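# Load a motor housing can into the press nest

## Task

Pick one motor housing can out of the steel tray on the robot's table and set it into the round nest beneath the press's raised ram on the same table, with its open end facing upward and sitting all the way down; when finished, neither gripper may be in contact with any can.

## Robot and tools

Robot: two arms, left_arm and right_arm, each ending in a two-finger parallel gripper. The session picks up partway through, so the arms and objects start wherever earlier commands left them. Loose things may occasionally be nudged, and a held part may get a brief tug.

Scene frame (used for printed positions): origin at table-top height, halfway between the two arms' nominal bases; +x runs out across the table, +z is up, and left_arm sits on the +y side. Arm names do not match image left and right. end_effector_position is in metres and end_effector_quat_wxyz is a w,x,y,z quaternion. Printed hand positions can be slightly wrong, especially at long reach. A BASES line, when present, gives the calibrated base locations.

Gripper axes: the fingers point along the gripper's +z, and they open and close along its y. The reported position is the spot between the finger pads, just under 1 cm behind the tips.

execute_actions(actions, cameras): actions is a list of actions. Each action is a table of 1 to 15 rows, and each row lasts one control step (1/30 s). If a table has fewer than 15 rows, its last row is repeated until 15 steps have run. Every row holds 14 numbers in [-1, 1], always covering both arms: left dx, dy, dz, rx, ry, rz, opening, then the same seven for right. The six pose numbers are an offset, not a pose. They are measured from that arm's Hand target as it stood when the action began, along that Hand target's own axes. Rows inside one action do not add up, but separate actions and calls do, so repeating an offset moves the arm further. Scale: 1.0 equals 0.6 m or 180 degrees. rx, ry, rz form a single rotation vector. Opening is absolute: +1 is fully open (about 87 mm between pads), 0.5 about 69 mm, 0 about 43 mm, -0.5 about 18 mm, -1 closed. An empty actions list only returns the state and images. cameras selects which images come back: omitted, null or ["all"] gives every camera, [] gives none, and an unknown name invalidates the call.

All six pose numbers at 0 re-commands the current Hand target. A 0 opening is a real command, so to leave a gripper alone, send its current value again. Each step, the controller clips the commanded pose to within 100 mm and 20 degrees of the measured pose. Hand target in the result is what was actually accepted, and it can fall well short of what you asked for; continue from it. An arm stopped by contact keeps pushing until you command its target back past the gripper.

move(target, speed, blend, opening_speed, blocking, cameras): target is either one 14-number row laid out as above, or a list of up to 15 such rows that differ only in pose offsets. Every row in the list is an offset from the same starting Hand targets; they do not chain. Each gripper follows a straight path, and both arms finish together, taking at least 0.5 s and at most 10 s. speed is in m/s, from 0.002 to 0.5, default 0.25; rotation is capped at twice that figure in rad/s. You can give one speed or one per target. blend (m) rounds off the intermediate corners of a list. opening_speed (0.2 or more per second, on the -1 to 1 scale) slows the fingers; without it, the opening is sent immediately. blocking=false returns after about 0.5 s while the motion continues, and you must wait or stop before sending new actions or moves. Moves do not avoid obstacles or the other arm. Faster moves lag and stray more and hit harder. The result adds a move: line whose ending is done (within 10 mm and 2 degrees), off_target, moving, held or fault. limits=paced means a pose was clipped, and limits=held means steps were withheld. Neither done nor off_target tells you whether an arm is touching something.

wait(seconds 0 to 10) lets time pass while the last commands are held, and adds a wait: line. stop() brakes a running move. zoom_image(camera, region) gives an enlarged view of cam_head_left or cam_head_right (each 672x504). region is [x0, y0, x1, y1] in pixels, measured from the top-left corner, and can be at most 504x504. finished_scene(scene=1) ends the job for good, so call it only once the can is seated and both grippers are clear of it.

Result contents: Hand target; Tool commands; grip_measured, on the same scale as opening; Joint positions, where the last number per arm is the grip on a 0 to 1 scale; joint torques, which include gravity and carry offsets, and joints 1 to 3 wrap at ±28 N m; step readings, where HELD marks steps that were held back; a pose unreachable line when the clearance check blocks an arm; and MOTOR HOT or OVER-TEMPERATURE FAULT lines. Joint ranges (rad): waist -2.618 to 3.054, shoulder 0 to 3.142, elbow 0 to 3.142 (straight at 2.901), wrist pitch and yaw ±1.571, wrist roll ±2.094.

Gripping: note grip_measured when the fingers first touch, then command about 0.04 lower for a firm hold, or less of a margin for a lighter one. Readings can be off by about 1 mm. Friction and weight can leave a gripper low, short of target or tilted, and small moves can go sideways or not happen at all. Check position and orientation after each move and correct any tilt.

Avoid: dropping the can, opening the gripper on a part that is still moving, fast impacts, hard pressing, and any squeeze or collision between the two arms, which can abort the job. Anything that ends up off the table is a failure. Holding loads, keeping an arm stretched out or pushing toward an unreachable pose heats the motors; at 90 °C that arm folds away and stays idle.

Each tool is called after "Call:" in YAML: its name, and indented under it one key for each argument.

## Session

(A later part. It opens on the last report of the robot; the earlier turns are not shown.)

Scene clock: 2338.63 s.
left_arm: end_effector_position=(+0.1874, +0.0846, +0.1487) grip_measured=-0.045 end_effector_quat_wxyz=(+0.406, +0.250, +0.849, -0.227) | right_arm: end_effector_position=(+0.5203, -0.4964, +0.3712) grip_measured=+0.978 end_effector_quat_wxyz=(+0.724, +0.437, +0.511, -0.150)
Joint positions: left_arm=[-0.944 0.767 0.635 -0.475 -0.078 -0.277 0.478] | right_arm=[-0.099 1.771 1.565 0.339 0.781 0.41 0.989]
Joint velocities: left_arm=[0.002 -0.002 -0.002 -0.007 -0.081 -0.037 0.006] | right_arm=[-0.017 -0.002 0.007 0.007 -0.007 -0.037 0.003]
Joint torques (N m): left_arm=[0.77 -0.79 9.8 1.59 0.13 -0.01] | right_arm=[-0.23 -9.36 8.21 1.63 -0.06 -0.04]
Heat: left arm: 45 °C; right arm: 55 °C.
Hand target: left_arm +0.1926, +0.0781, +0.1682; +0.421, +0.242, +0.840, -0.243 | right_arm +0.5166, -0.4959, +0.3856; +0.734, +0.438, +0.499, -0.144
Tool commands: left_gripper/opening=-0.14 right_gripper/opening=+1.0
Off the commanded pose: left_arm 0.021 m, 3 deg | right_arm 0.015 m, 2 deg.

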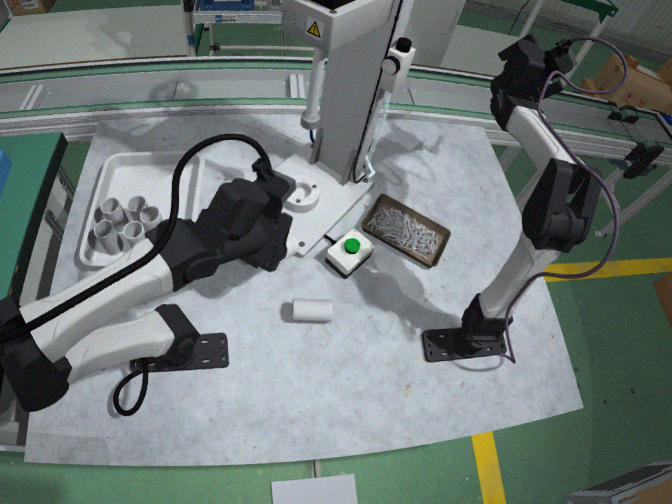

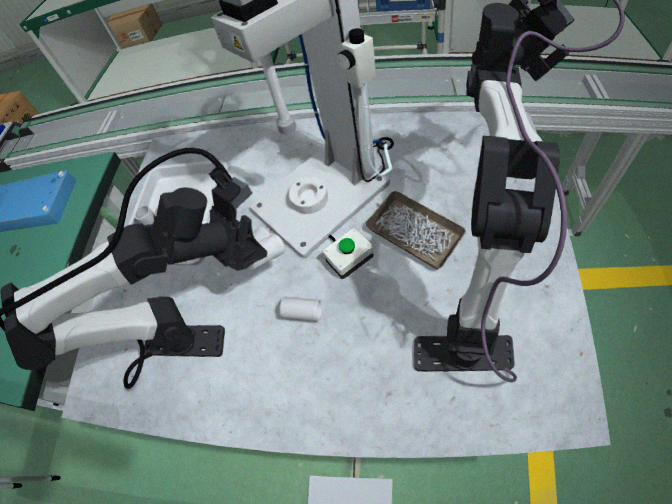

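Call:
move:
  target: [0.128,0.032,0.083,0,0,0,-0.08,0,0,0,0,0,0,1]
  speed: 0.06

Call:
zoom_image:
  camera: "cam_head_right"
  region: [220, 180, 340, 300]

Call:
zoom_image:
  camera: "cam_head_left"
  region: [220, 180, 340, 300]

Scene clock: 2345.50 s.
left_arm: end_effector_position=(+0.1894, +0.0842, +0.0706) grip_measured=-0.045 end_effector_quat_wxyz=(+0.412, +0.246, +0.846, -0.233) | right_arm: end_effector_position=(+0.5203, -0.4964, +0.3712) grip_measured=+0.978 end_effector_quat_wxyz=(+0.724, +0.437, +0.511, -0.150)
Joint positions: left_arm=[-0.934 0.785 0.313 -0.115 -0.07 -0.277 0.477] | right_arm=[-0.099 1.771 1.565 0.339 0.781 0.41 0.989]
Joint velocities: left_arm=[-0.012 -0.002 0.002 -0.066 -0.095 -0.037 -0.004] | right_arm=[0.022 0.007 -0.002 -0.037 -0.037 -0.007 -0.013]
Joint torques (N m): left_arm=[0.58 -0.76 6.15 1.88 0.14 0.06] | right_arm=[-0.23 -9.36 8.21 1.63 -0.06 -0.04]
Heat: left arm: 46 °C; right arm: 55 °C.
Hand target: left_arm +0.1930, +0.0798, +0.0745; +0.421, +0.243, +0.840, -0.243 | right_arm +0.5166, -0.4959, +0.3856; +0.734, +0.438, +0.499, -0.144
Off the commanded pose: left_arm 0.008 m, 2 deg | right_arm 0.015 m, 2 deg.
move: off_target (right_arm)

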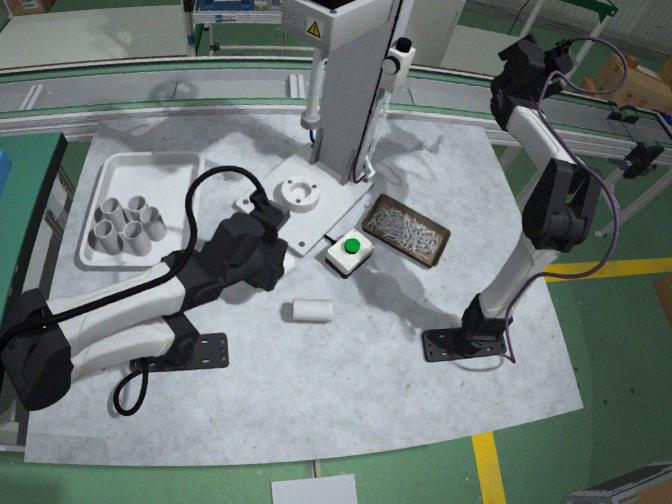

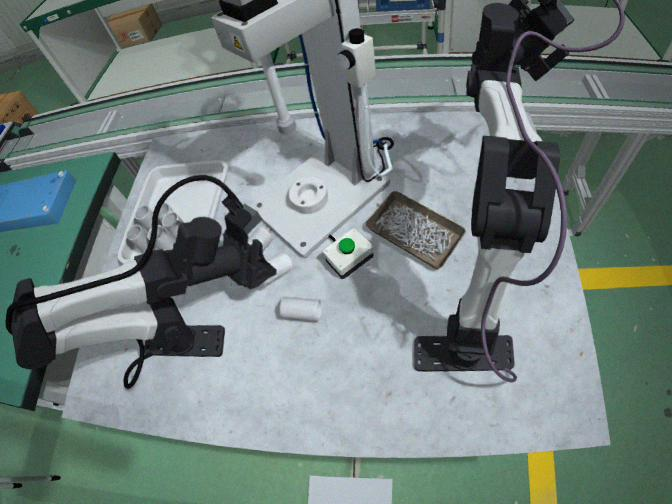

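Scaled by 4.200.

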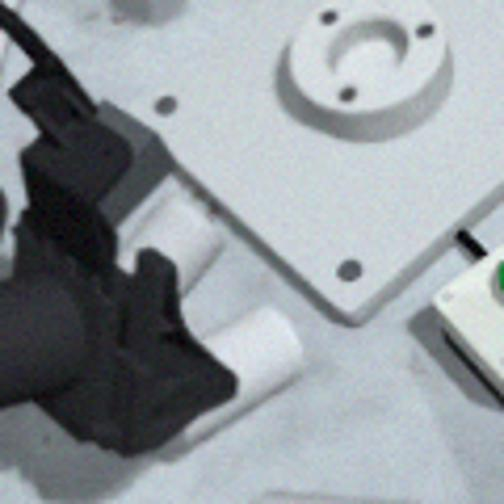

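Scaled by 4.200.

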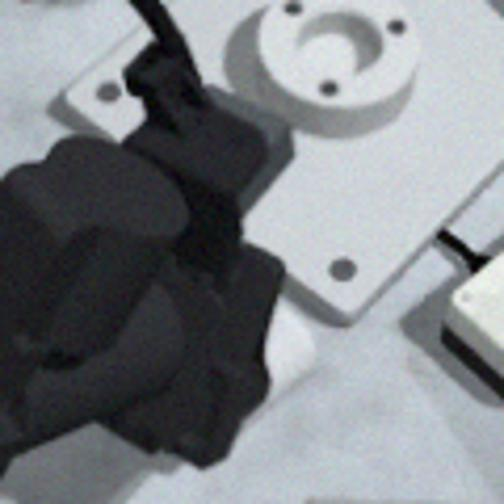

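Call:
move:
  target: [0.05,0.012,0.032,0,0,0,-0.06,0,0,0,0,0,0,1]
  speed: 0.04

Call:
zoom_image:
  camera: "cam_head_right"
  region: [220, 180, 340, 300]

Call:
zoom_image:
  camera: "cam_head_left"
  region: [220, 180, 340, 300]

Scene clock: 2349.93 s.
left_arm: end_effector_position=(+0.1982, +0.0724, +0.0548) grip_measured=-0.048 end_effector_quat_wxyz=(+0.441, +0.240, +0.827, -0.254) | right_arm: end_effector_position=(+0.5203, -0.4964, +0.3712) grip_measured=+0.978 end_effector_quat_wxyz=(+0.724, +0.437, +0.511, -0.150)
Joint positions: left_arm=[-0.934 0.875 0.203 0.169 -0.066 -0.277 0.476] | right_arm=[-0.099 1.771 1.565 0.339 0.781 0.41 0.989]
Joint velocities: left_arm=[-0.012 0.002 0.002 0.037 0.022 0.022 0.001] | right_arm=[-0.007 -0.022 -0.002 -0.066 -0.022 -0.007 -0.008]
Joint torques (N m): left_arm=[0.77 0.02 4.27 1.4 0.12 0.06] | right_arm=[-0.23 -9.36 8.21 1.63 -0.06 -0.04]
Heat: left arm: 45 °C; right arm: 55 °C.
Hand target: left_arm +0.1930, +0.0802, +0.0379; +0.421, +0.243, +0.840, -0.243 | right_arm +0.5166, -0.4959, +0.3856; +0.734, +0.438, +0.499, -0.144
Off the commanded pose: left_arm 0.019 m, 3 deg | right_arm 0.015 m, 2 deg.
move: off_target (left_arm, right_arm)

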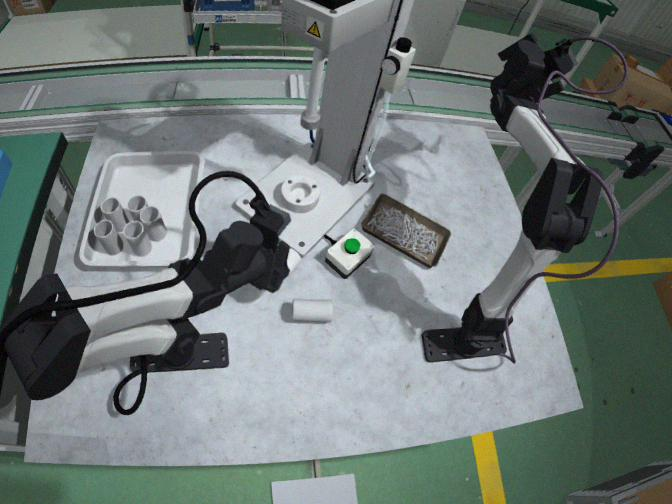

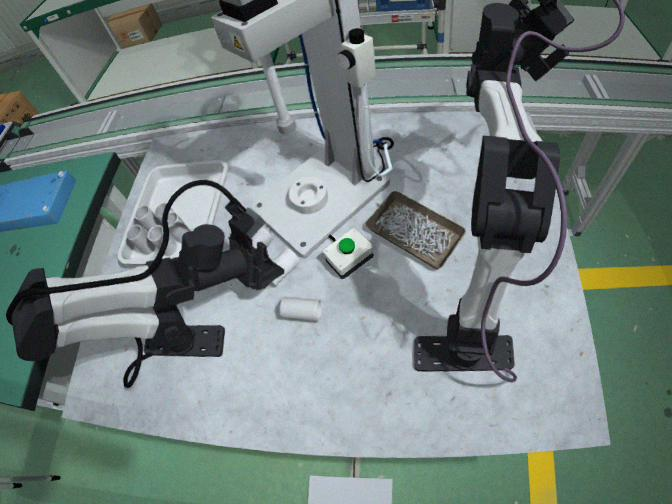

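Scaled by 4.200.

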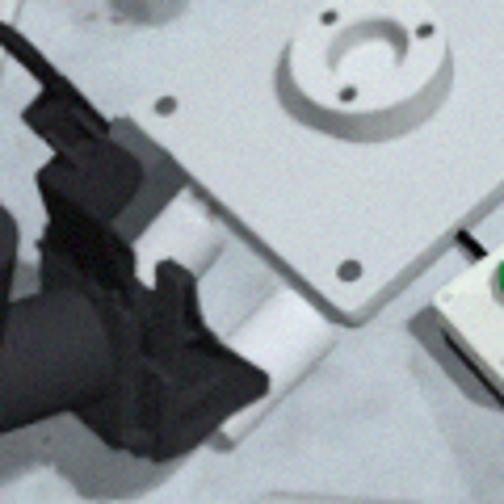

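Scaled by 4.200.

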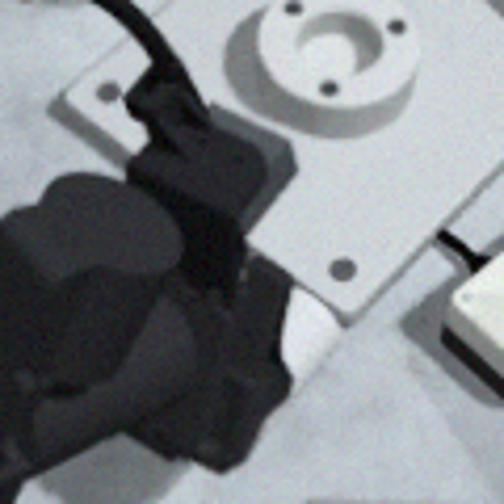

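Call:
move:
  target: [0,0,0,0,0,0,0.4,0,0,0,0,0,0,1]
  opening_speed: 0.25

Call:
zoom_image:
  camera: "cam_head_right"
  region: [220, 180, 340, 300]

Call:
zoom_image:
  camera: "cam_head_left"
  region: [220, 180, 340, 300]

Scene clock: 2355.83 s.
left_arm: end_effector_position=(+0.1945, +0.0766, +0.0445) grip_measured=+0.400 end_effector_quat_wxyz=(+0.430, +0.243, +0.834, -0.247) | right_arm: end_effector_position=(+0.5203, -0.4964, +0.3712) grip_measured=+0.978 end_effector_quat_wxyz=(+0.724, +0.437, +0.511, -0.150)
Joint positions: left_arm=[-0.934 0.887 0.188 0.164 -0.065 -0.277 0.7] | right_arm=[-0.099 1.771 1.565 0.339 0.781 0.41 0.989]
Joint velocities: left_arm=[0.012 -0.007 -0.002 0.037 -0.066 -0.066 0.009] | right_arm=[-0.012 0.002 -0.012 -0.022 0.022 -0.022 -0.024]
Joint torques (N m): left_arm=[0.84 -0.7 5.37 1.45 0.12 0.06] | right_arm=[-0.21 -9.36 8.2 1.63 -0.06 -0.04]
Heat: left arm: 44 °C; right arm: 55 °C.
Hand target: left_arm +0.1931, +0.0802, +0.0380; +0.421, +0.243, +0.840, -0.242 | right_arm +0.5166, -0.4959, +0.3856; +0.734, +0.438, +0.499, -0.144
Off the commanded pose: left_arm 0.008 m, 1 deg | right_arm 0.015 m, 2 deg.
move: off_target (right_arm)

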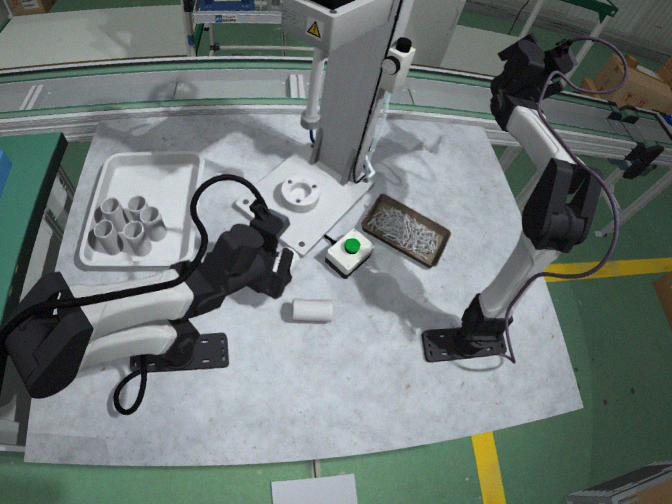

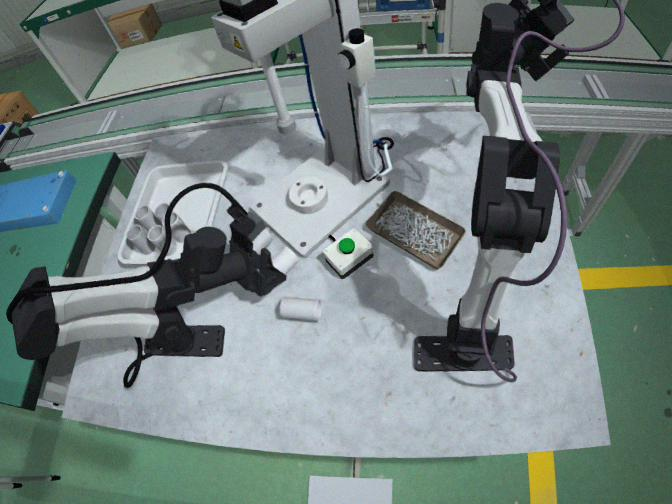

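Scaled by 4.200.

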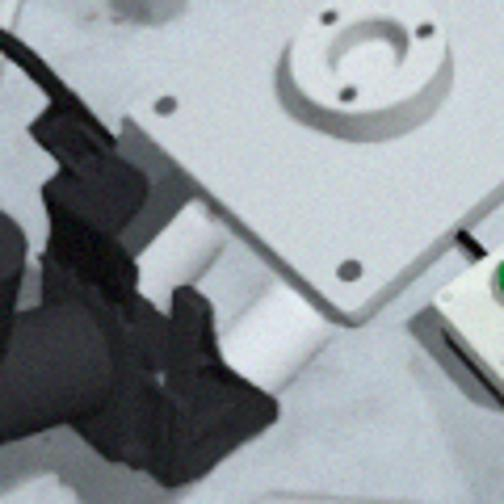

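Scaled by 4.200.

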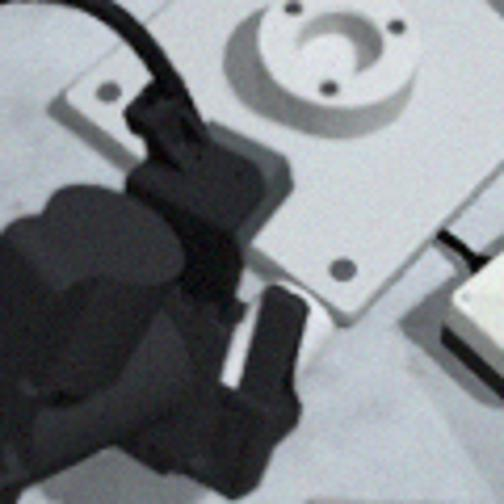

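Call:
move:
  target: [-0.032,-0.005,0.033,0,0,0,0.4,0,0,0,0,0,0,1]
  speed: 0.04

Call:
zoom_image:
  camera: "cam_head_right"
  region: [220, 180, 340, 300]

Call:
zoom_image:
  camera: "cam_head_left"
  region: [220, 180, 340, 300]

Scene clock: 2360.80 s.
left_arm: end_effector_position=(+0.2073, +0.0690, +0.0338) grip_measured=+0.400 end_effector_quat_wxyz=(+0.413, +0.241, +0.847, -0.234) | right_arm: end_effector_position=(+0.5203, -0.4964, +0.3712) grip_measured=+0.978 end_effector_quat_wxyz=(+0.724, +0.437, +0.511, -0.150)
Joint positions: left_arm=[-0.911 1.059 0.236 0.24 -0.055 -0.274 0.7] | right_arm=[-0.099 1.771 1.565 0.339 0.781 0.41 0.989]
Joint velocities: left_arm=[0.002 0.012 -0.002 -0.037 -0.007 0.007 -0.001] | right_arm=[0.002 0.007 -0.002 0.037 0.022 -0.051 -0.003]
Joint torques (N m): left_arm=[0.62 -1.44 7.76 1.63 0.21 0.17] | right_arm=[-0.21 -9.36 8.21 1.63 -0.06 -0.04]
Heat: left arm: 44 °C; right arm: 55 °C.
Hand target: left_arm +0.2135, +0.0617, +0.0431; +0.422, +0.243, +0.840, -0.242 | right_arm +0.5166, -0.4959, +0.3856; +0.734, +0.438, +0.499, -0.144
Off the commanded pose: left_arm 0.014 m, 2 deg | right_arm 0.015 m, 2 deg.
move: off_target (left_arm, right_arm)

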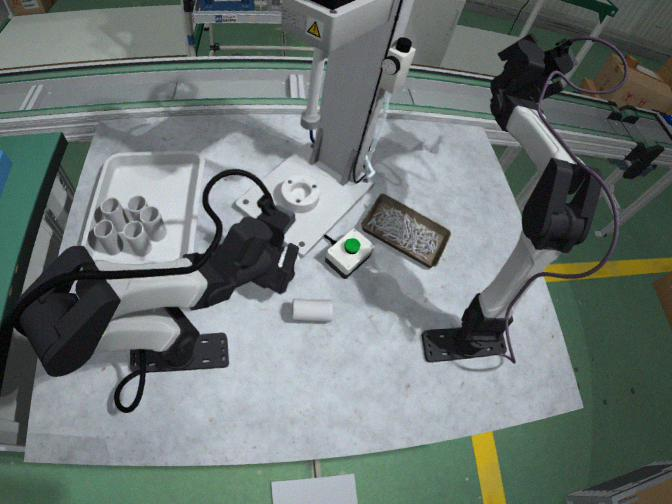

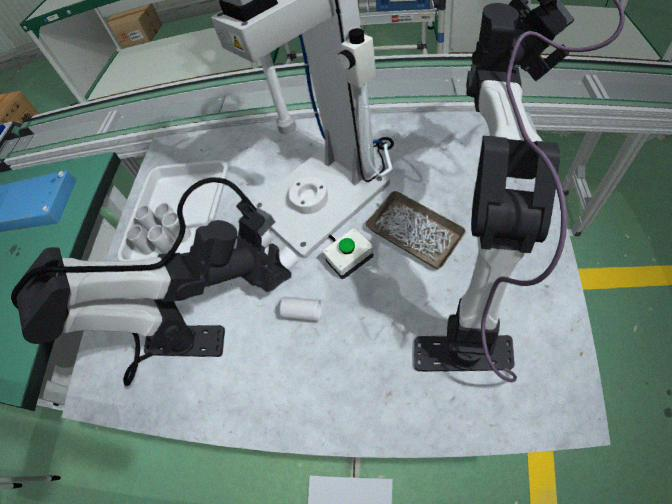

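Scaled by 4.200.

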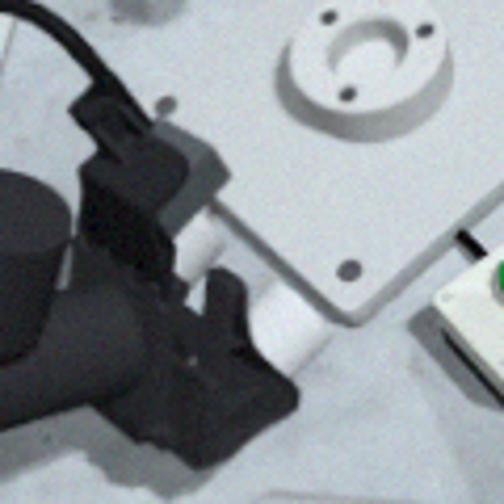

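Scaled by 4.200.

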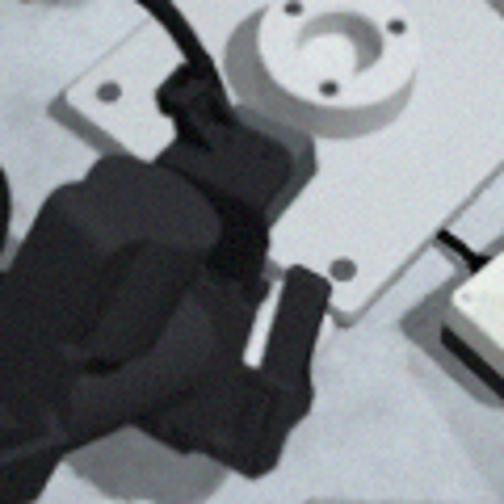

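Call:
move:
  target: [0,0,0,0,0,0,-0.12,0,0,0,0,0,0,1]
  opening_speed: 0.3
  cameras: []

Call:
move:
  target: [0.045,-0.015,-0.06,0,0,0,-0.12,0,0,0,0,0,0,1]
  speed: 0.05

Call:
zoom_image:
  camera: "cam_head_right"
  region: [220, 180, 340, 300]

Scene clock: 2368.03 s.
left_arm: end_effector_position=(+0.2065, +0.0683, +0.0339) grip_measured=+0.002 end_effector_quat_wxyz=(+0.412, +0.243, +0.846, -0.236) | right_arm: end_effector_position=(+0.5203, -0.4964, +0.3712) grip_measured=+0.978 end_effector_quat_wxyz=(+0.724, +0.437, +0.511, -0.150)
Joint positions: left_arm=[-0.911 1.059 0.236 0.24 -0.049 -0.273 0.501] | right_arm=[-0.099 1.771 1.565 0.339 0.781 0.41 0.989]
Joint velocities: left_arm=[0.017 0.007 0.002 -0.007 -0.037 -0.081 -0.004] | right_arm=[0.017 -0.002 -0.007 0.007 -0.007 -0.11 -0.003]
Joint torques (N m): left_arm=[0.68 -1.39 7.72 1.61 0.12 0.19] | right_arm=[-0.23 -9.36 8.21 1.63 -0.06 -0.03]
Heat: left arm: 44 °C; right arm: 55 °C.
Hand target: left_arm +0.2135, +0.0617, +0.0432; +0.422, +0.243, +0.839, -0.242 | right_arm +0.5166, -0.4959, +0.3856; +0.734, +0.438, +0.499, -0.144
Off the commanded pose: left_arm 0.013 m, 2 deg | right_arm 0.015 m, 2 deg.
move: off_target (left_arm, right_arm)
No camera images: "cameras" was empty.

Scene clock: 2369.67 s.
left_arm: end_effector_position=(+0.1702, +0.0840, +0.0392) grip_measured=+0.002 end_effector_quat_wxyz=(+0.412, +0.248, +0.843, -0.239) | right_arm: end_effector_position=(+0.5203, -0.4964, +0.3712) grip_measured=+0.978 end_effector_quat_wxyz=(+0.724, +0.437, +0.511, -0.150)
Joint positions: left_arm=[-1.035 0.763 0.174 0.005 -0.142 -0.333 0.501] | right_arm=[-0.099 1.771 1.565 0.339 0.781 0.41 0.989]
Joint velocities: left_arm=[0.022 0.002 -0.007 0.022 0.007 0.022 -0.013] | right_arm=[0.007 -0.007 0.012 -0.081 0.051 -0.022 -0.008]
Joint torques (N m): left_arm=[-0.59 -1.88 5.91 1.61 -0.09 -0.09] | right_arm=[-0.23 -9.36 8.21 1.63 -0.06 -0.04]
Heat: left arm: 44 °C; right arm: 55 °C.
Hand target: left_arm +0.1712, +0.0822, +0.0428; +0.420, +0.241, +0.840, -0.244 | right_arm +0.5166, -0.4959, +0.3856; +0.734, +0.438, +0.499, -0.144
Off the commanded pose: left_arm 0.004 m, 1 deg | right_arm 0.015 m, 2 deg.
move: off_target (right_arm)

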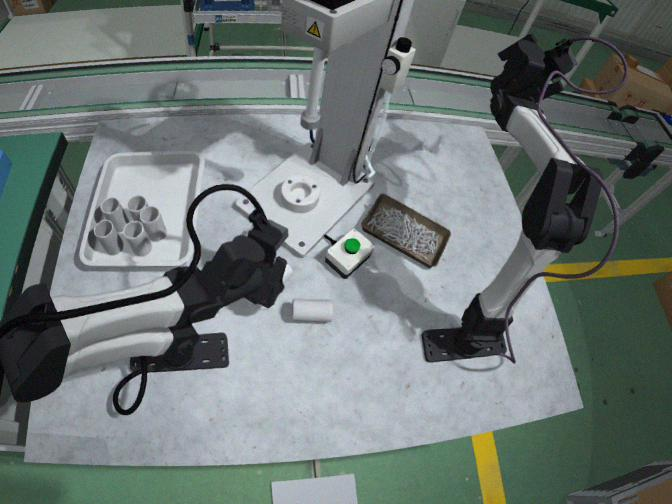

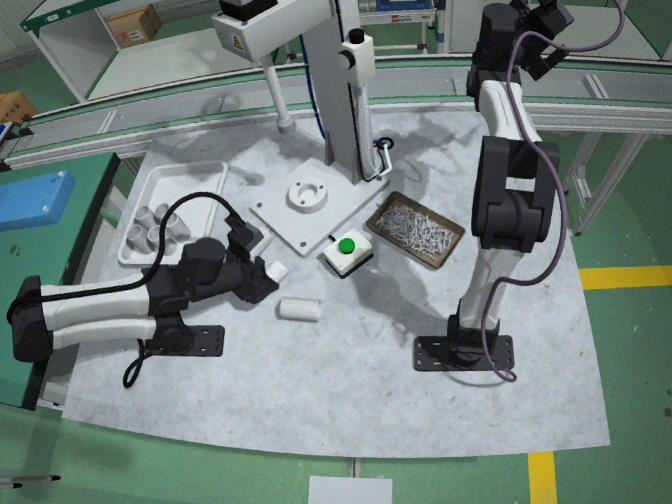

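Scaled by 4.200.

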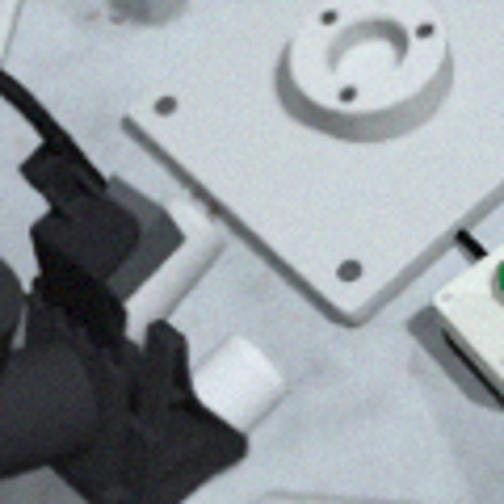

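Call:
move:
  target: [0,0,0,0,0,0,0.4,0,0,0,0,0,0,1]
  opening_speed: 0.4
  cameras: []

Call:
move:
  target: [-0.045,-0.006,0.055,0,0,0,0.4,0,0,0,0,0,0,1]
  speed: 0.04

Call:
zoom_image:
  camera: "cam_head_right"
  region: [220, 180, 340, 300]

Call:
zoom_image:
  camera: "cam_head_left"
  region: [220, 180, 340, 300]

Scene clock: 2376.30 s.
left_arm: end_effector_position=(+0.1706, +0.0839, +0.0404) grip_measured=+0.400 end_effector_quat_wxyz=(+0.414, +0.247, +0.843, -0.240) | right_arm: end_effector_position=(+0.5203, -0.4964, +0.3712) grip_measured=+0.978 end_effector_quat_wxyz=(+0.724, +0.437, +0.511, -0.150)
Joint positions: left_arm=[-1.035 0.757 0.174 0.004 -0.144 -0.334 0.7] | right_arm=[-0.099 1.771 1.565 0.339 0.781 0.41 0.989]
Joint velocities: left_arm=[-0.002 -0.017 -0.017 -0.007 -0.022 -0.007 -0.001] | right_arm=[-0.012 0.012 -0.007 0.037 0.037 0.081 0.013]
Joint torques (N m): left_arm=[-0.61 -1.36 5.93 1.62 -0.09 -0.07] | right_arm=[-0.23 -9.36 8.21 1.63 -0.06 -0.04]
Heat: left arm: 44 °C; right arm: 55 °C.
Hand target: left_arm +0.1712, +0.0822, +0.0429; +0.420, +0.241, +0.840, -0.244 | right_arm +0.5166, -0.4959, +0.3856; +0.734, +0.438, +0.499, -0.144
Off the commanded pose: left_arm 0.003 m, 1 deg | right_arm 0.015 m, 2 deg.
move: off_target (right_arm)
No camera images: "cameras" was empty.

Scene clock: 2378.07 s.
left_arm: end_effector_position=(+0.1960, +0.0626, +0.0353) grip_measured=+0.400 end_effector_quat_wxyz=(+0.408, +0.242, +0.849, -0.233) | right_arm: end_effector_position=(+0.5203, -0.4964, +0.3712) grip_measured=+0.978 end_effector_quat_wxyz=(+0.724, +0.437, +0.511, -0.150)
Joint positions: left_arm=[-0.985 1.042 0.246 0.2 -0.113 -0.317 0.7] | right_arm=[-0.099 1.771 1.565 0.339 0.781 0.41 0.989]
Joint velocities: left_arm=[-0.002 -0.002 0.012 -0.022 -0.066 -0.037 0.007] | right_arm=[-0.012 -0.002 -0.002 0.081 -0.007 -0.037 -0.029]
Joint torques (N m): left_arm=[0.62 -1.55 8.09 1.65 0.14 0.17] | right_arm=[-0.23 -9.36 8.21 1.63 -0.06 -0.04]
Heat: left arm: 45 °C; right arm: 55 °C.
Hand target: left_arm +0.2036, +0.0535, +0.0472; +0.421, +0.242, +0.840, -0.243 | right_arm +0.5166, -0.4959, +0.3856; +0.734, +0.438, +0.499, -0.144
Off the commanded pose: left_arm 0.017 m, 2 deg | right_arm 0.015 m, 2 deg.
move: off_target (left_arm, right_arm)

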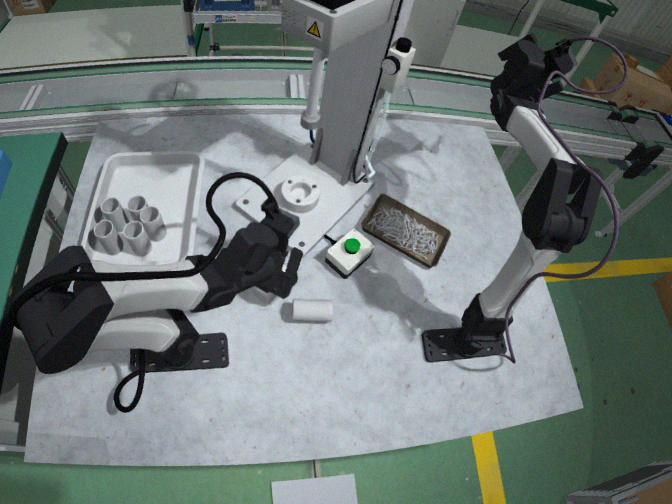

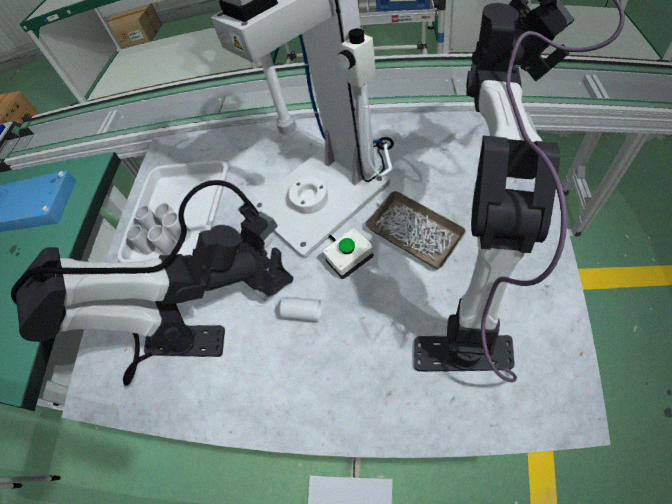

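Scaled by 4.200.

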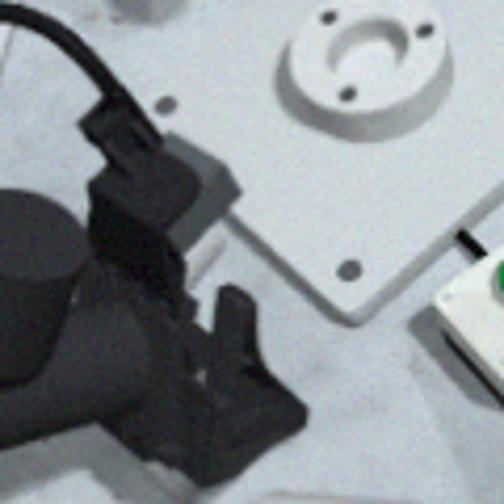

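Scaled by 4.200.

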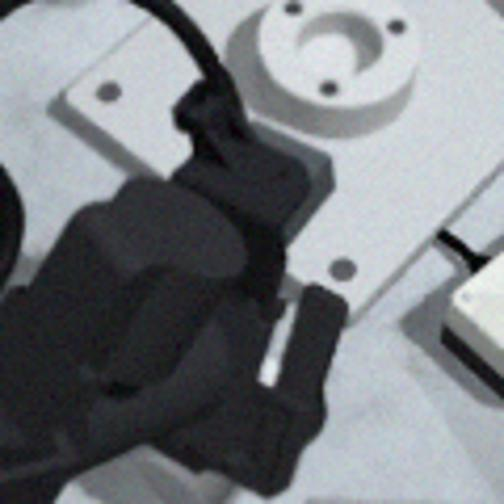

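Call:
move:
  target: [0,0,0,0,0,0,-0.08,0,0,0,0,0,0,1]
  opening_speed: 0.25
  cameras: []

Call:
zoom_image:
  camera: "cam_head_right"
  region: [255, 240, 305, 290]

Call:
zoom_image:
  camera: "cam_head_left"
  region: [255, 240, 305, 290]

Scene clock: 2384.20 s.
left_arm: end_effector_position=(+0.1961, +0.0623, +0.0356) grip_measured=+0.003 end_effector_quat_wxyz=(+0.409, +0.242, +0.848, -0.234) | right_arm: end_effector_position=(+0.5203, -0.4964, +0.3712) grip_measured=+0.978 end_effector_quat_wxyz=(+0.724, +0.437, +0.511, -0.150)
Joint positions: left_arm=[-0.985 1.042 0.246 0.202 -0.112 -0.316 0.501] | right_arm=[-0.099 1.771 1.565 0.339 0.781 0.41 0.989]
Joint velocities: left_arm=[-0.012 -0.012 0.007 -0.051 -0.037 -0.051 0.009] | right_arm=[-0.012 -0.002 -0.007 0.007 0.007 0.095 0.008]
Joint torques (N m): left_arm=[0.69 -1.35 8.1 1.62 0.14 0.17] | right_arm=[-0.23 -9.36 8.21 1.63 -0.06 -0.04]
Heat: left arm: 46 °C; right arm: 55 °C.
Hand target: left_arm +0.2035, +0.0534, +0.0472; +0.421, +0.242, +0.840, -0.243 | right_arm +0.5166, -0.4959, +0.3856; +0.734, +0.438, +0.499, -0.144
Off the commanded pose: left_arm 0.016 m, 2 deg | right_arm 0.015 m, 2 deg.
move: off_target (left_arm, right_arm)
No camera images: "cameras" was empty.

Scaled by 10.080.

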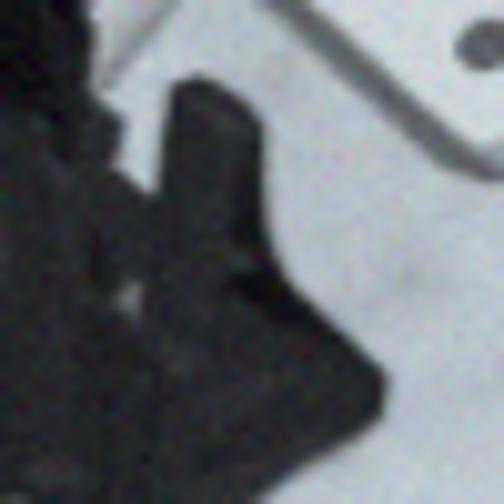

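Scaled by 10.080.

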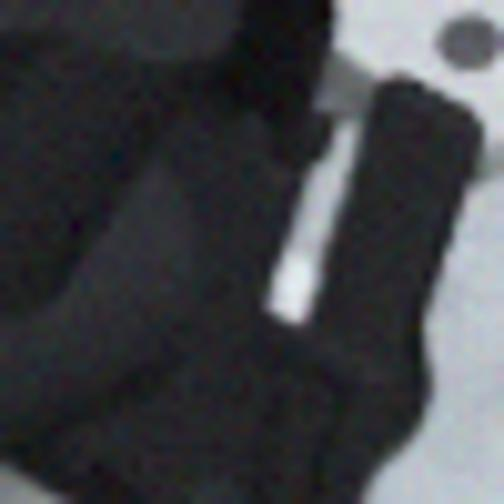

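Call:
move:
  target: [-0.041,-0.01,-0.027,0,0,0,-0.015,0,0,0,0,0,0,1]
  speed: 0.03

Call:
zoom_image:
  camera: "cam_head_right"
  region: [220, 200, 320, 300]

Call:
zoom_image:
  camera: "cam_head_left"
  region: [220, 200, 320, 300]

Scene clock: 2389.83 s.
left_arm: end_effector_position=(+0.1958, +0.0627, +0.0564) grip_measured=+0.003 end_effector_quat_wxyz=(+0.400, +0.245, +0.853, -0.227) | right_arm: end_effector_position=(+0.5203, -0.4964, +0.3712) grip_measured=+0.978 end_effector_quat_wxyz=(+0.724, +0.437, +0.511, -0.150)
Joint positions: left_arm=[-0.985 0.98 0.335 0.025 -0.112 -0.316 0.501] | right_arm=[-0.099 1.771 1.565 0.339 0.781 0.41 0.989]
Joint velocities: left_arm=[-0.012 -0.002 -0.007 -0.007 -0.022 -0.051 0.001] | right_arm=[-0.002 -0.017 -0.007 -0.066 -0.037 -0.007 -0.008]
Joint torques (N m): left_arm=[0.59 -3.92 9.01 1.5 0.11 0.15] | right_arm=[-0.23 -9.36 8.21 1.62 -0.06 -0.04]
Heat: left arm: 46 °C; right arm: 55 °C.
Hand target: left_arm +0.2033, +0.0533, +0.0775; +0.421, +0.242, +0.840, -0.243 | right_arm +0.5166, -0.4959, +0.3856; +0.734, +0.438, +0.499, -0.144
Off the commanded pose: left_arm 0.024 m, 3 deg | right_arm 0.015 m, 2 deg.
move: off_target (left_arm, right_arm)

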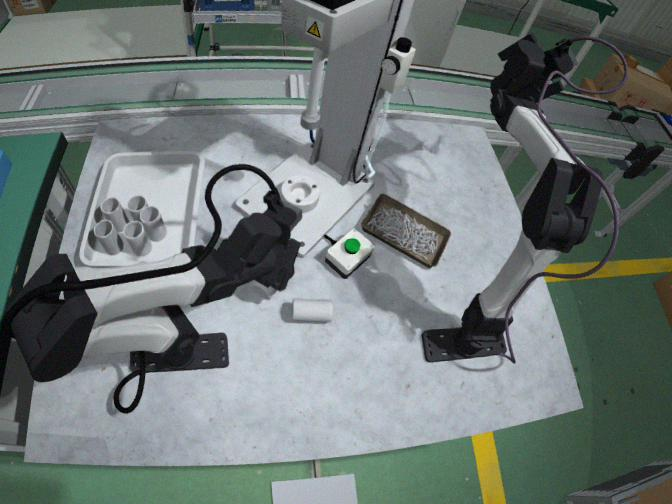

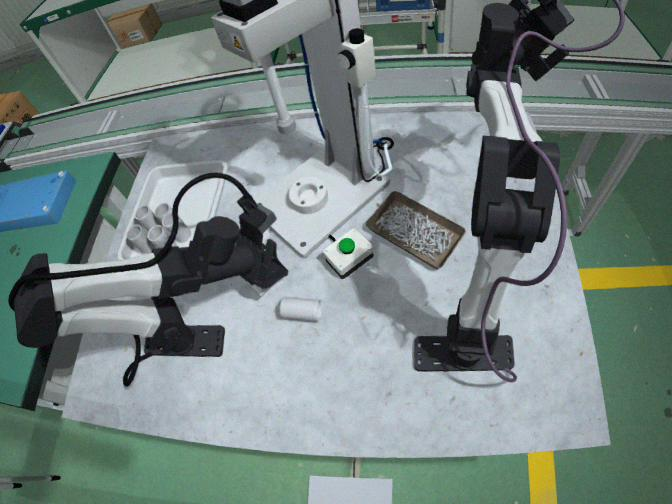

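Scaled by 5.040.

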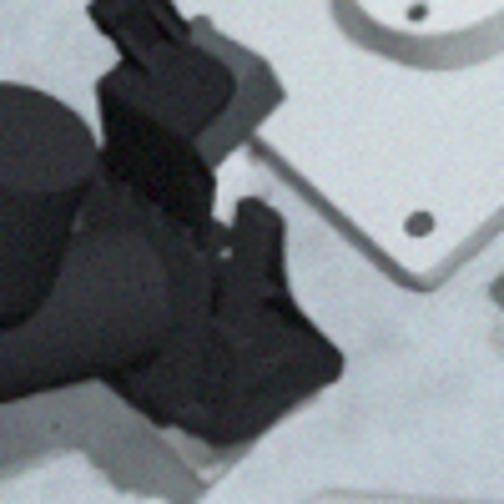

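Scaled by 5.040.

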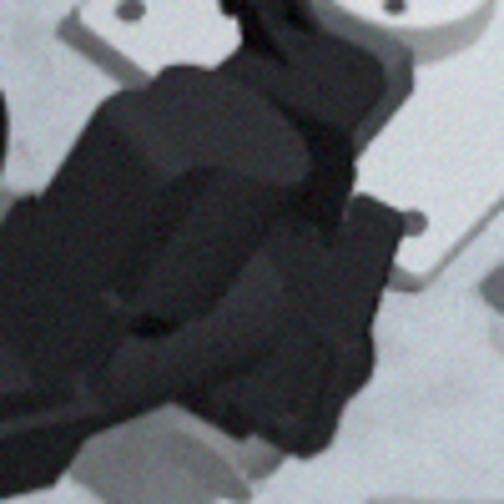

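Call:
move:
  target: [-0.041,-0.01,-0.027,0,-0.12,0,-0.015,0,0,0,0,0,0,1]
  speed: 0.06

Call:
zoom_image:
  camera: "cam_head_right"
  region: [220, 200, 320, 300]

Call:
zoom_image:
  camera: "cam_head_left"
  region: [220, 200, 320, 300]

Scene clock: 2397.23 s.
left_arm: end_effector_position=(+0.2002, +0.0562, +0.0994) grip_measured=+0.003 end_effector_quat_wxyz=(+0.555, +0.197, +0.759, -0.279) | right_arm: end_effector_position=(+0.5203, -0.4964, +0.3712) grip_measured=+0.978 end_effector_quat_wxyz=(+0.724, +0.437, +0.511, -0.150)
Joint positions: left_arm=[-1.125 0.779 0.123 0.411 -0.342 -0.296 0.501] | right_arm=[-0.099 1.771 1.565 0.339 0.781 0.41 0.989]
Joint velocities: left_arm=[-0.002 0.002 -0.017 -0.051 0.051 -0.022 -0.001] | right_arm=[-0.017 -0.007 -0.007 -0.007 -0.022 -0.022 -0.003]
Joint torques (N m): left_arm=[-0.65 -1.62 5.85 1.99 -0.05 0.14] | right_arm=[-0.21 -9.35 8.21 1.63 -0.06 -0.04]
Heat: left arm: 46 °C; right arm: 55 °C.
Hand target: left_arm +0.2016, +0.0539, +0.1085; +0.569, +0.192, +0.746, -0.287 | right_arm +0.5166, -0.4959, +0.3856; +0.734, +0.438, +0.499, -0.144
Off the commanded pose: left_arm 0.009 m, 2 deg | right_arm 0.015 m, 2 deg.
move: off_target (right_arm)

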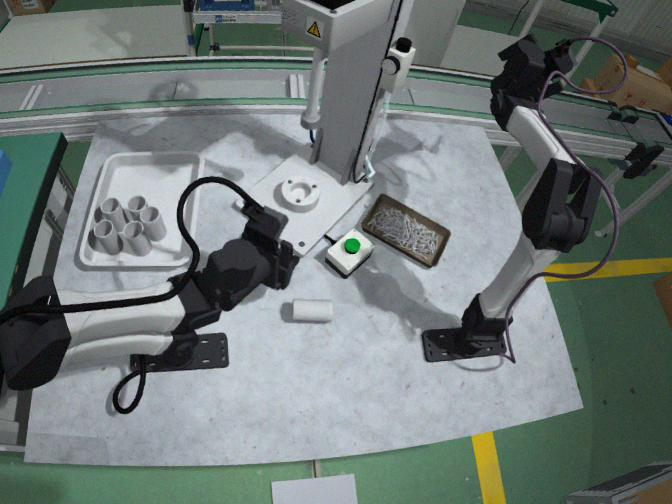

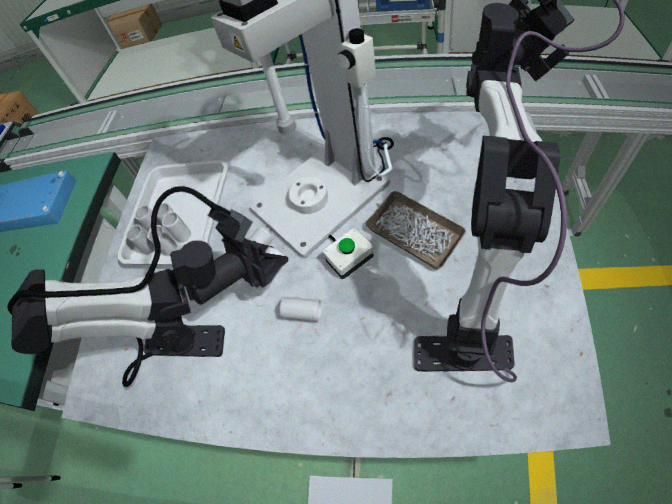

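Scaled by 5.040.

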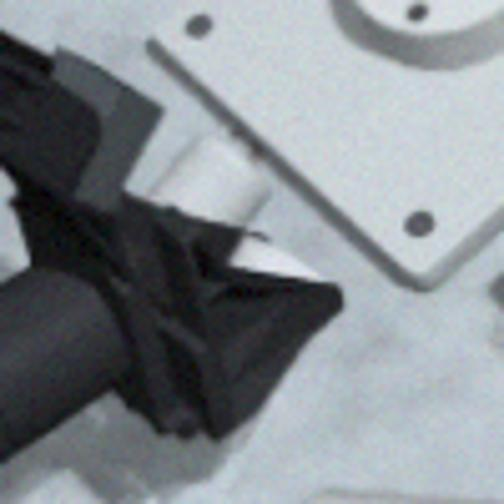

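Scaled by 5.040.

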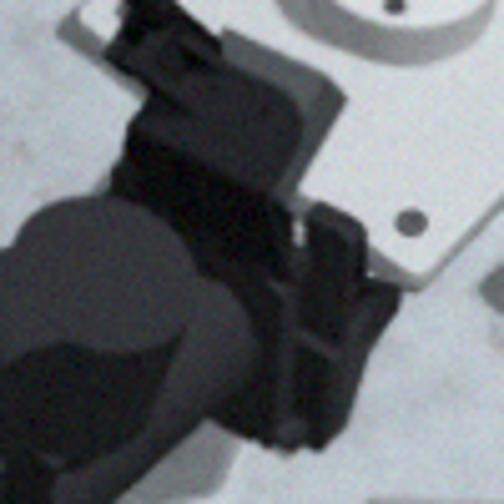

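Call:
move:
  target: [-0.08,-0.02,-0.06,0,-0.05,0,-0.03,0,0,0,0,0,0,1]
  speed: 0.06

Call:
zoom_image:
  camera: "cam_head_right"
  region: [235, 210, 305, 280]

Call:
zoom_image:
  camera: "cam_head_left"
  region: [220, 200, 320, 300]

Scene clock: 2402.77 s.
left_arm: end_effector_position=(+0.1792, +0.0720, +0.1436) grip_measured=+0.003 end_effector_quat_wxyz=(+0.610, +0.180, +0.714, -0.291) | right_arm: end_effector_position=(+0.5203, -0.4964, +0.3712) grip_measured=+0.978 end_effector_quat_wxyz=(+0.724, +0.437, +0.511, -0.150)
Joint positions: left_arm=[-1.314 0.429 0.123 0.204 -0.567 -0.253 0.501] | right_arm=[-0.099 1.771 1.565 0.339 0.781 0.41 0.989]
Joint velocities: left_arm=[0.012 0.007 0.012 -0.051 0.051 -0.022 -0.009] | right_arm=[-0.002 -0.007 0.007 -0.11 0.022 0.022 0.013]
Joint torques (N m): left_arm=[-0.62 -0.05 9.33 1.67 -0.06 0.14] | right_arm=[-0.23 -9.36 8.21 1.63 -0.06 -0.04]
Heat: left arm: 46 °C; right arm: 55 °C.
Hand target: left_arm +0.1802, +0.0700, +0.1644; +0.623, +0.168, +0.701, -0.303 | right_arm +0.5166, -0.4959, +0.3856; +0.734, +0.438, +0.499, -0.144
Off the commanded pose: left_arm 0.020 m, 3 deg | right_arm 0.015 m, 2 deg.
move: off_target (left_arm, right_arm)

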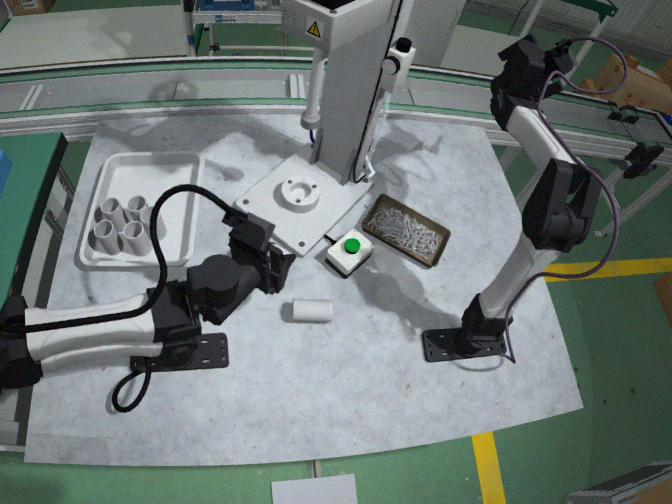

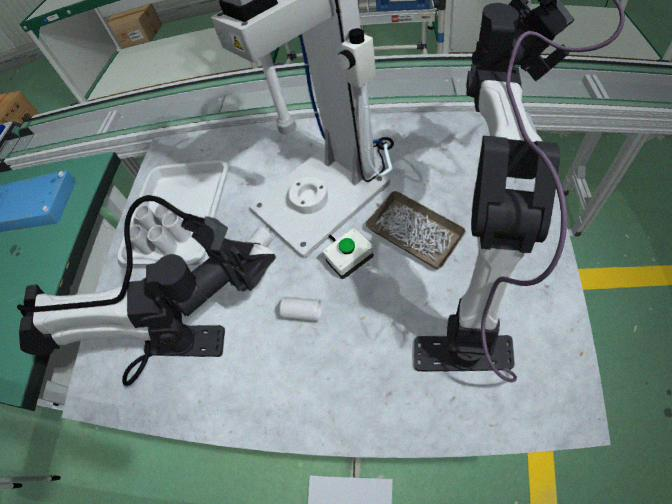

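Scaled by 7.200.

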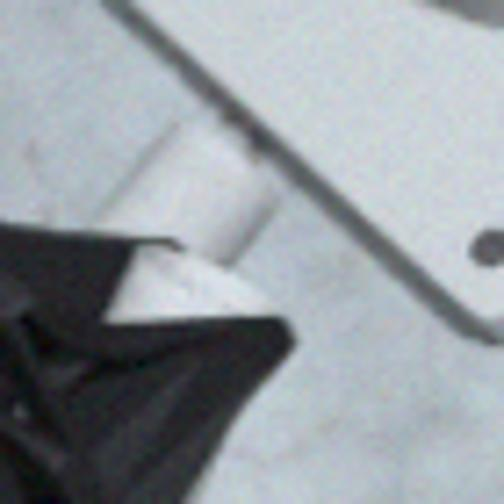

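Scaled by 5.040.

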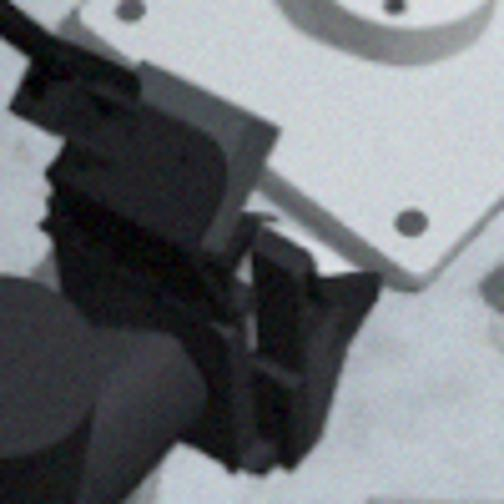

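Call:
move:
  target: [-0.1,-0.03,0.05,0,-0.06,0,-0.04,0,0,0,0,0,0,1]
  speed: 0.08

Call:
zoom_image:
  camera: "cam_head_right"
  region: [235, 190, 325, 280]

Call:
zoom_image:
  camera: "cam_head_left"
  region: [220, 190, 320, 290]

Scene clock: 2408.53 s.
left_arm: end_effector_position=(+0.1986, +0.0489, +0.1969) grip_measured=+0.003 end_effector_quat_wxyz=(+0.671, +0.159, +0.659, -0.300) | right_arm: end_effector_position=(+0.5203, -0.4964, +0.3712) grip_measured=+0.978 end_effector_quat_wxyz=(+0.724, +0.437, +0.511, -0.150)
Joint positions: left_arm=[-1.299 0.666 0.184 0.579 -0.587 -0.128 0.501] | right_arm=[-0.099 1.771 1.565 0.339 0.781 0.41 0.989]
Joint velocities: left_arm=[-0.007 0.002 -0.017 -0.051 -0.051 -0.066 0.006] | right_arm=[0.022 0.007 -0.002 0.022 -0.066 0.007 -0.013]
Joint torques (N m): left_arm=[0.7 0.13 9.81 1.89 0.13 0.18] | right_arm=[-0.23 -9.36 8.21 1.63 -0.06 -0.04]
Heat: left arm: 47 °C; right arm: 55 °C.
Hand target: left_arm +0.2024, +0.0447, +0.2250; +0.687, +0.140, +0.638, -0.318 | right_arm +0.5166, -0.4959, +0.3856; +0.734, +0.438, +0.499, -0.144
Off the commanded pose: left_arm 0.029 m, 4 deg | right_arm 0.015 m, 2 deg.
move: off_target (left_arm, right_arm)

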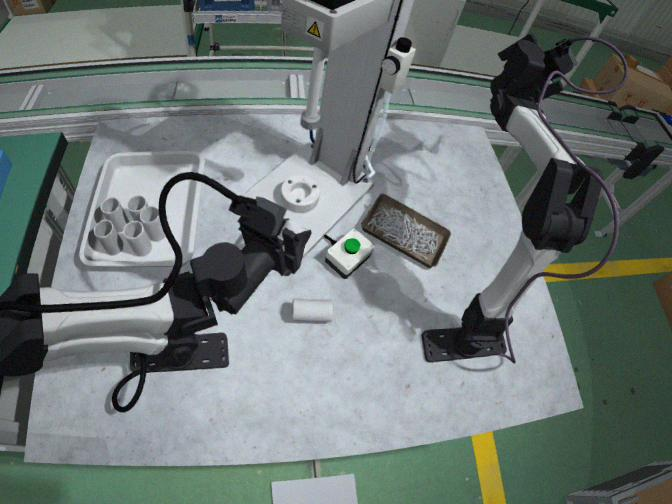

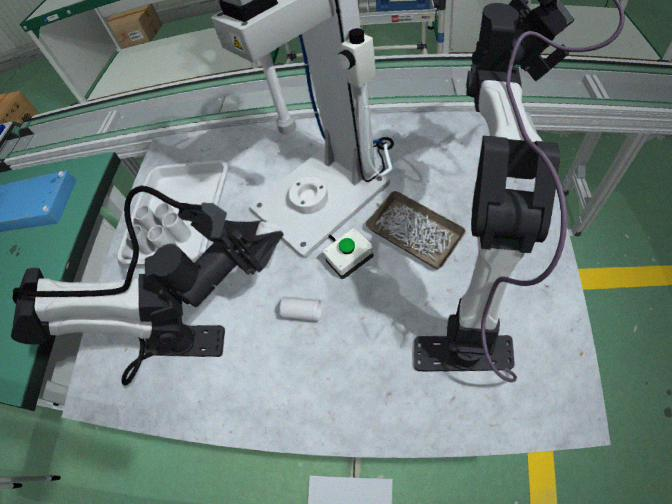

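Scaled by 5.600.

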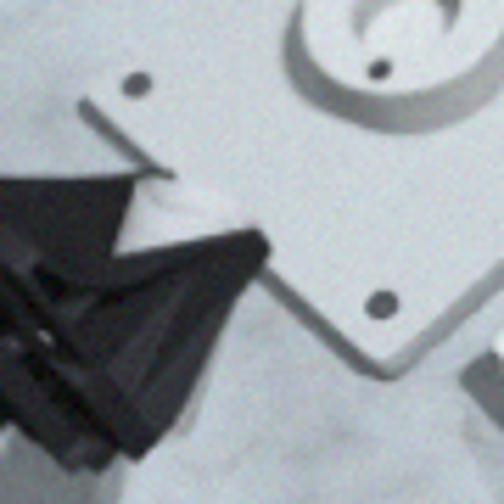

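Scaled by 5.040.

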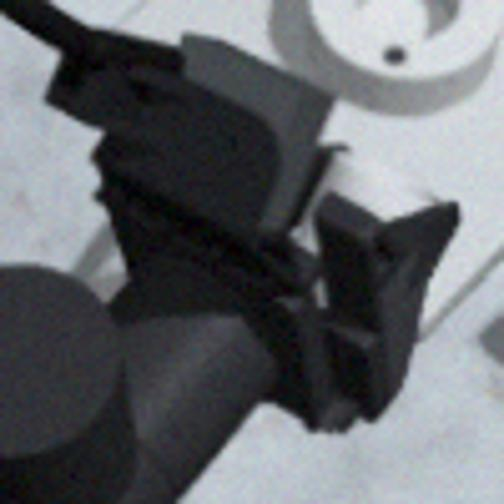

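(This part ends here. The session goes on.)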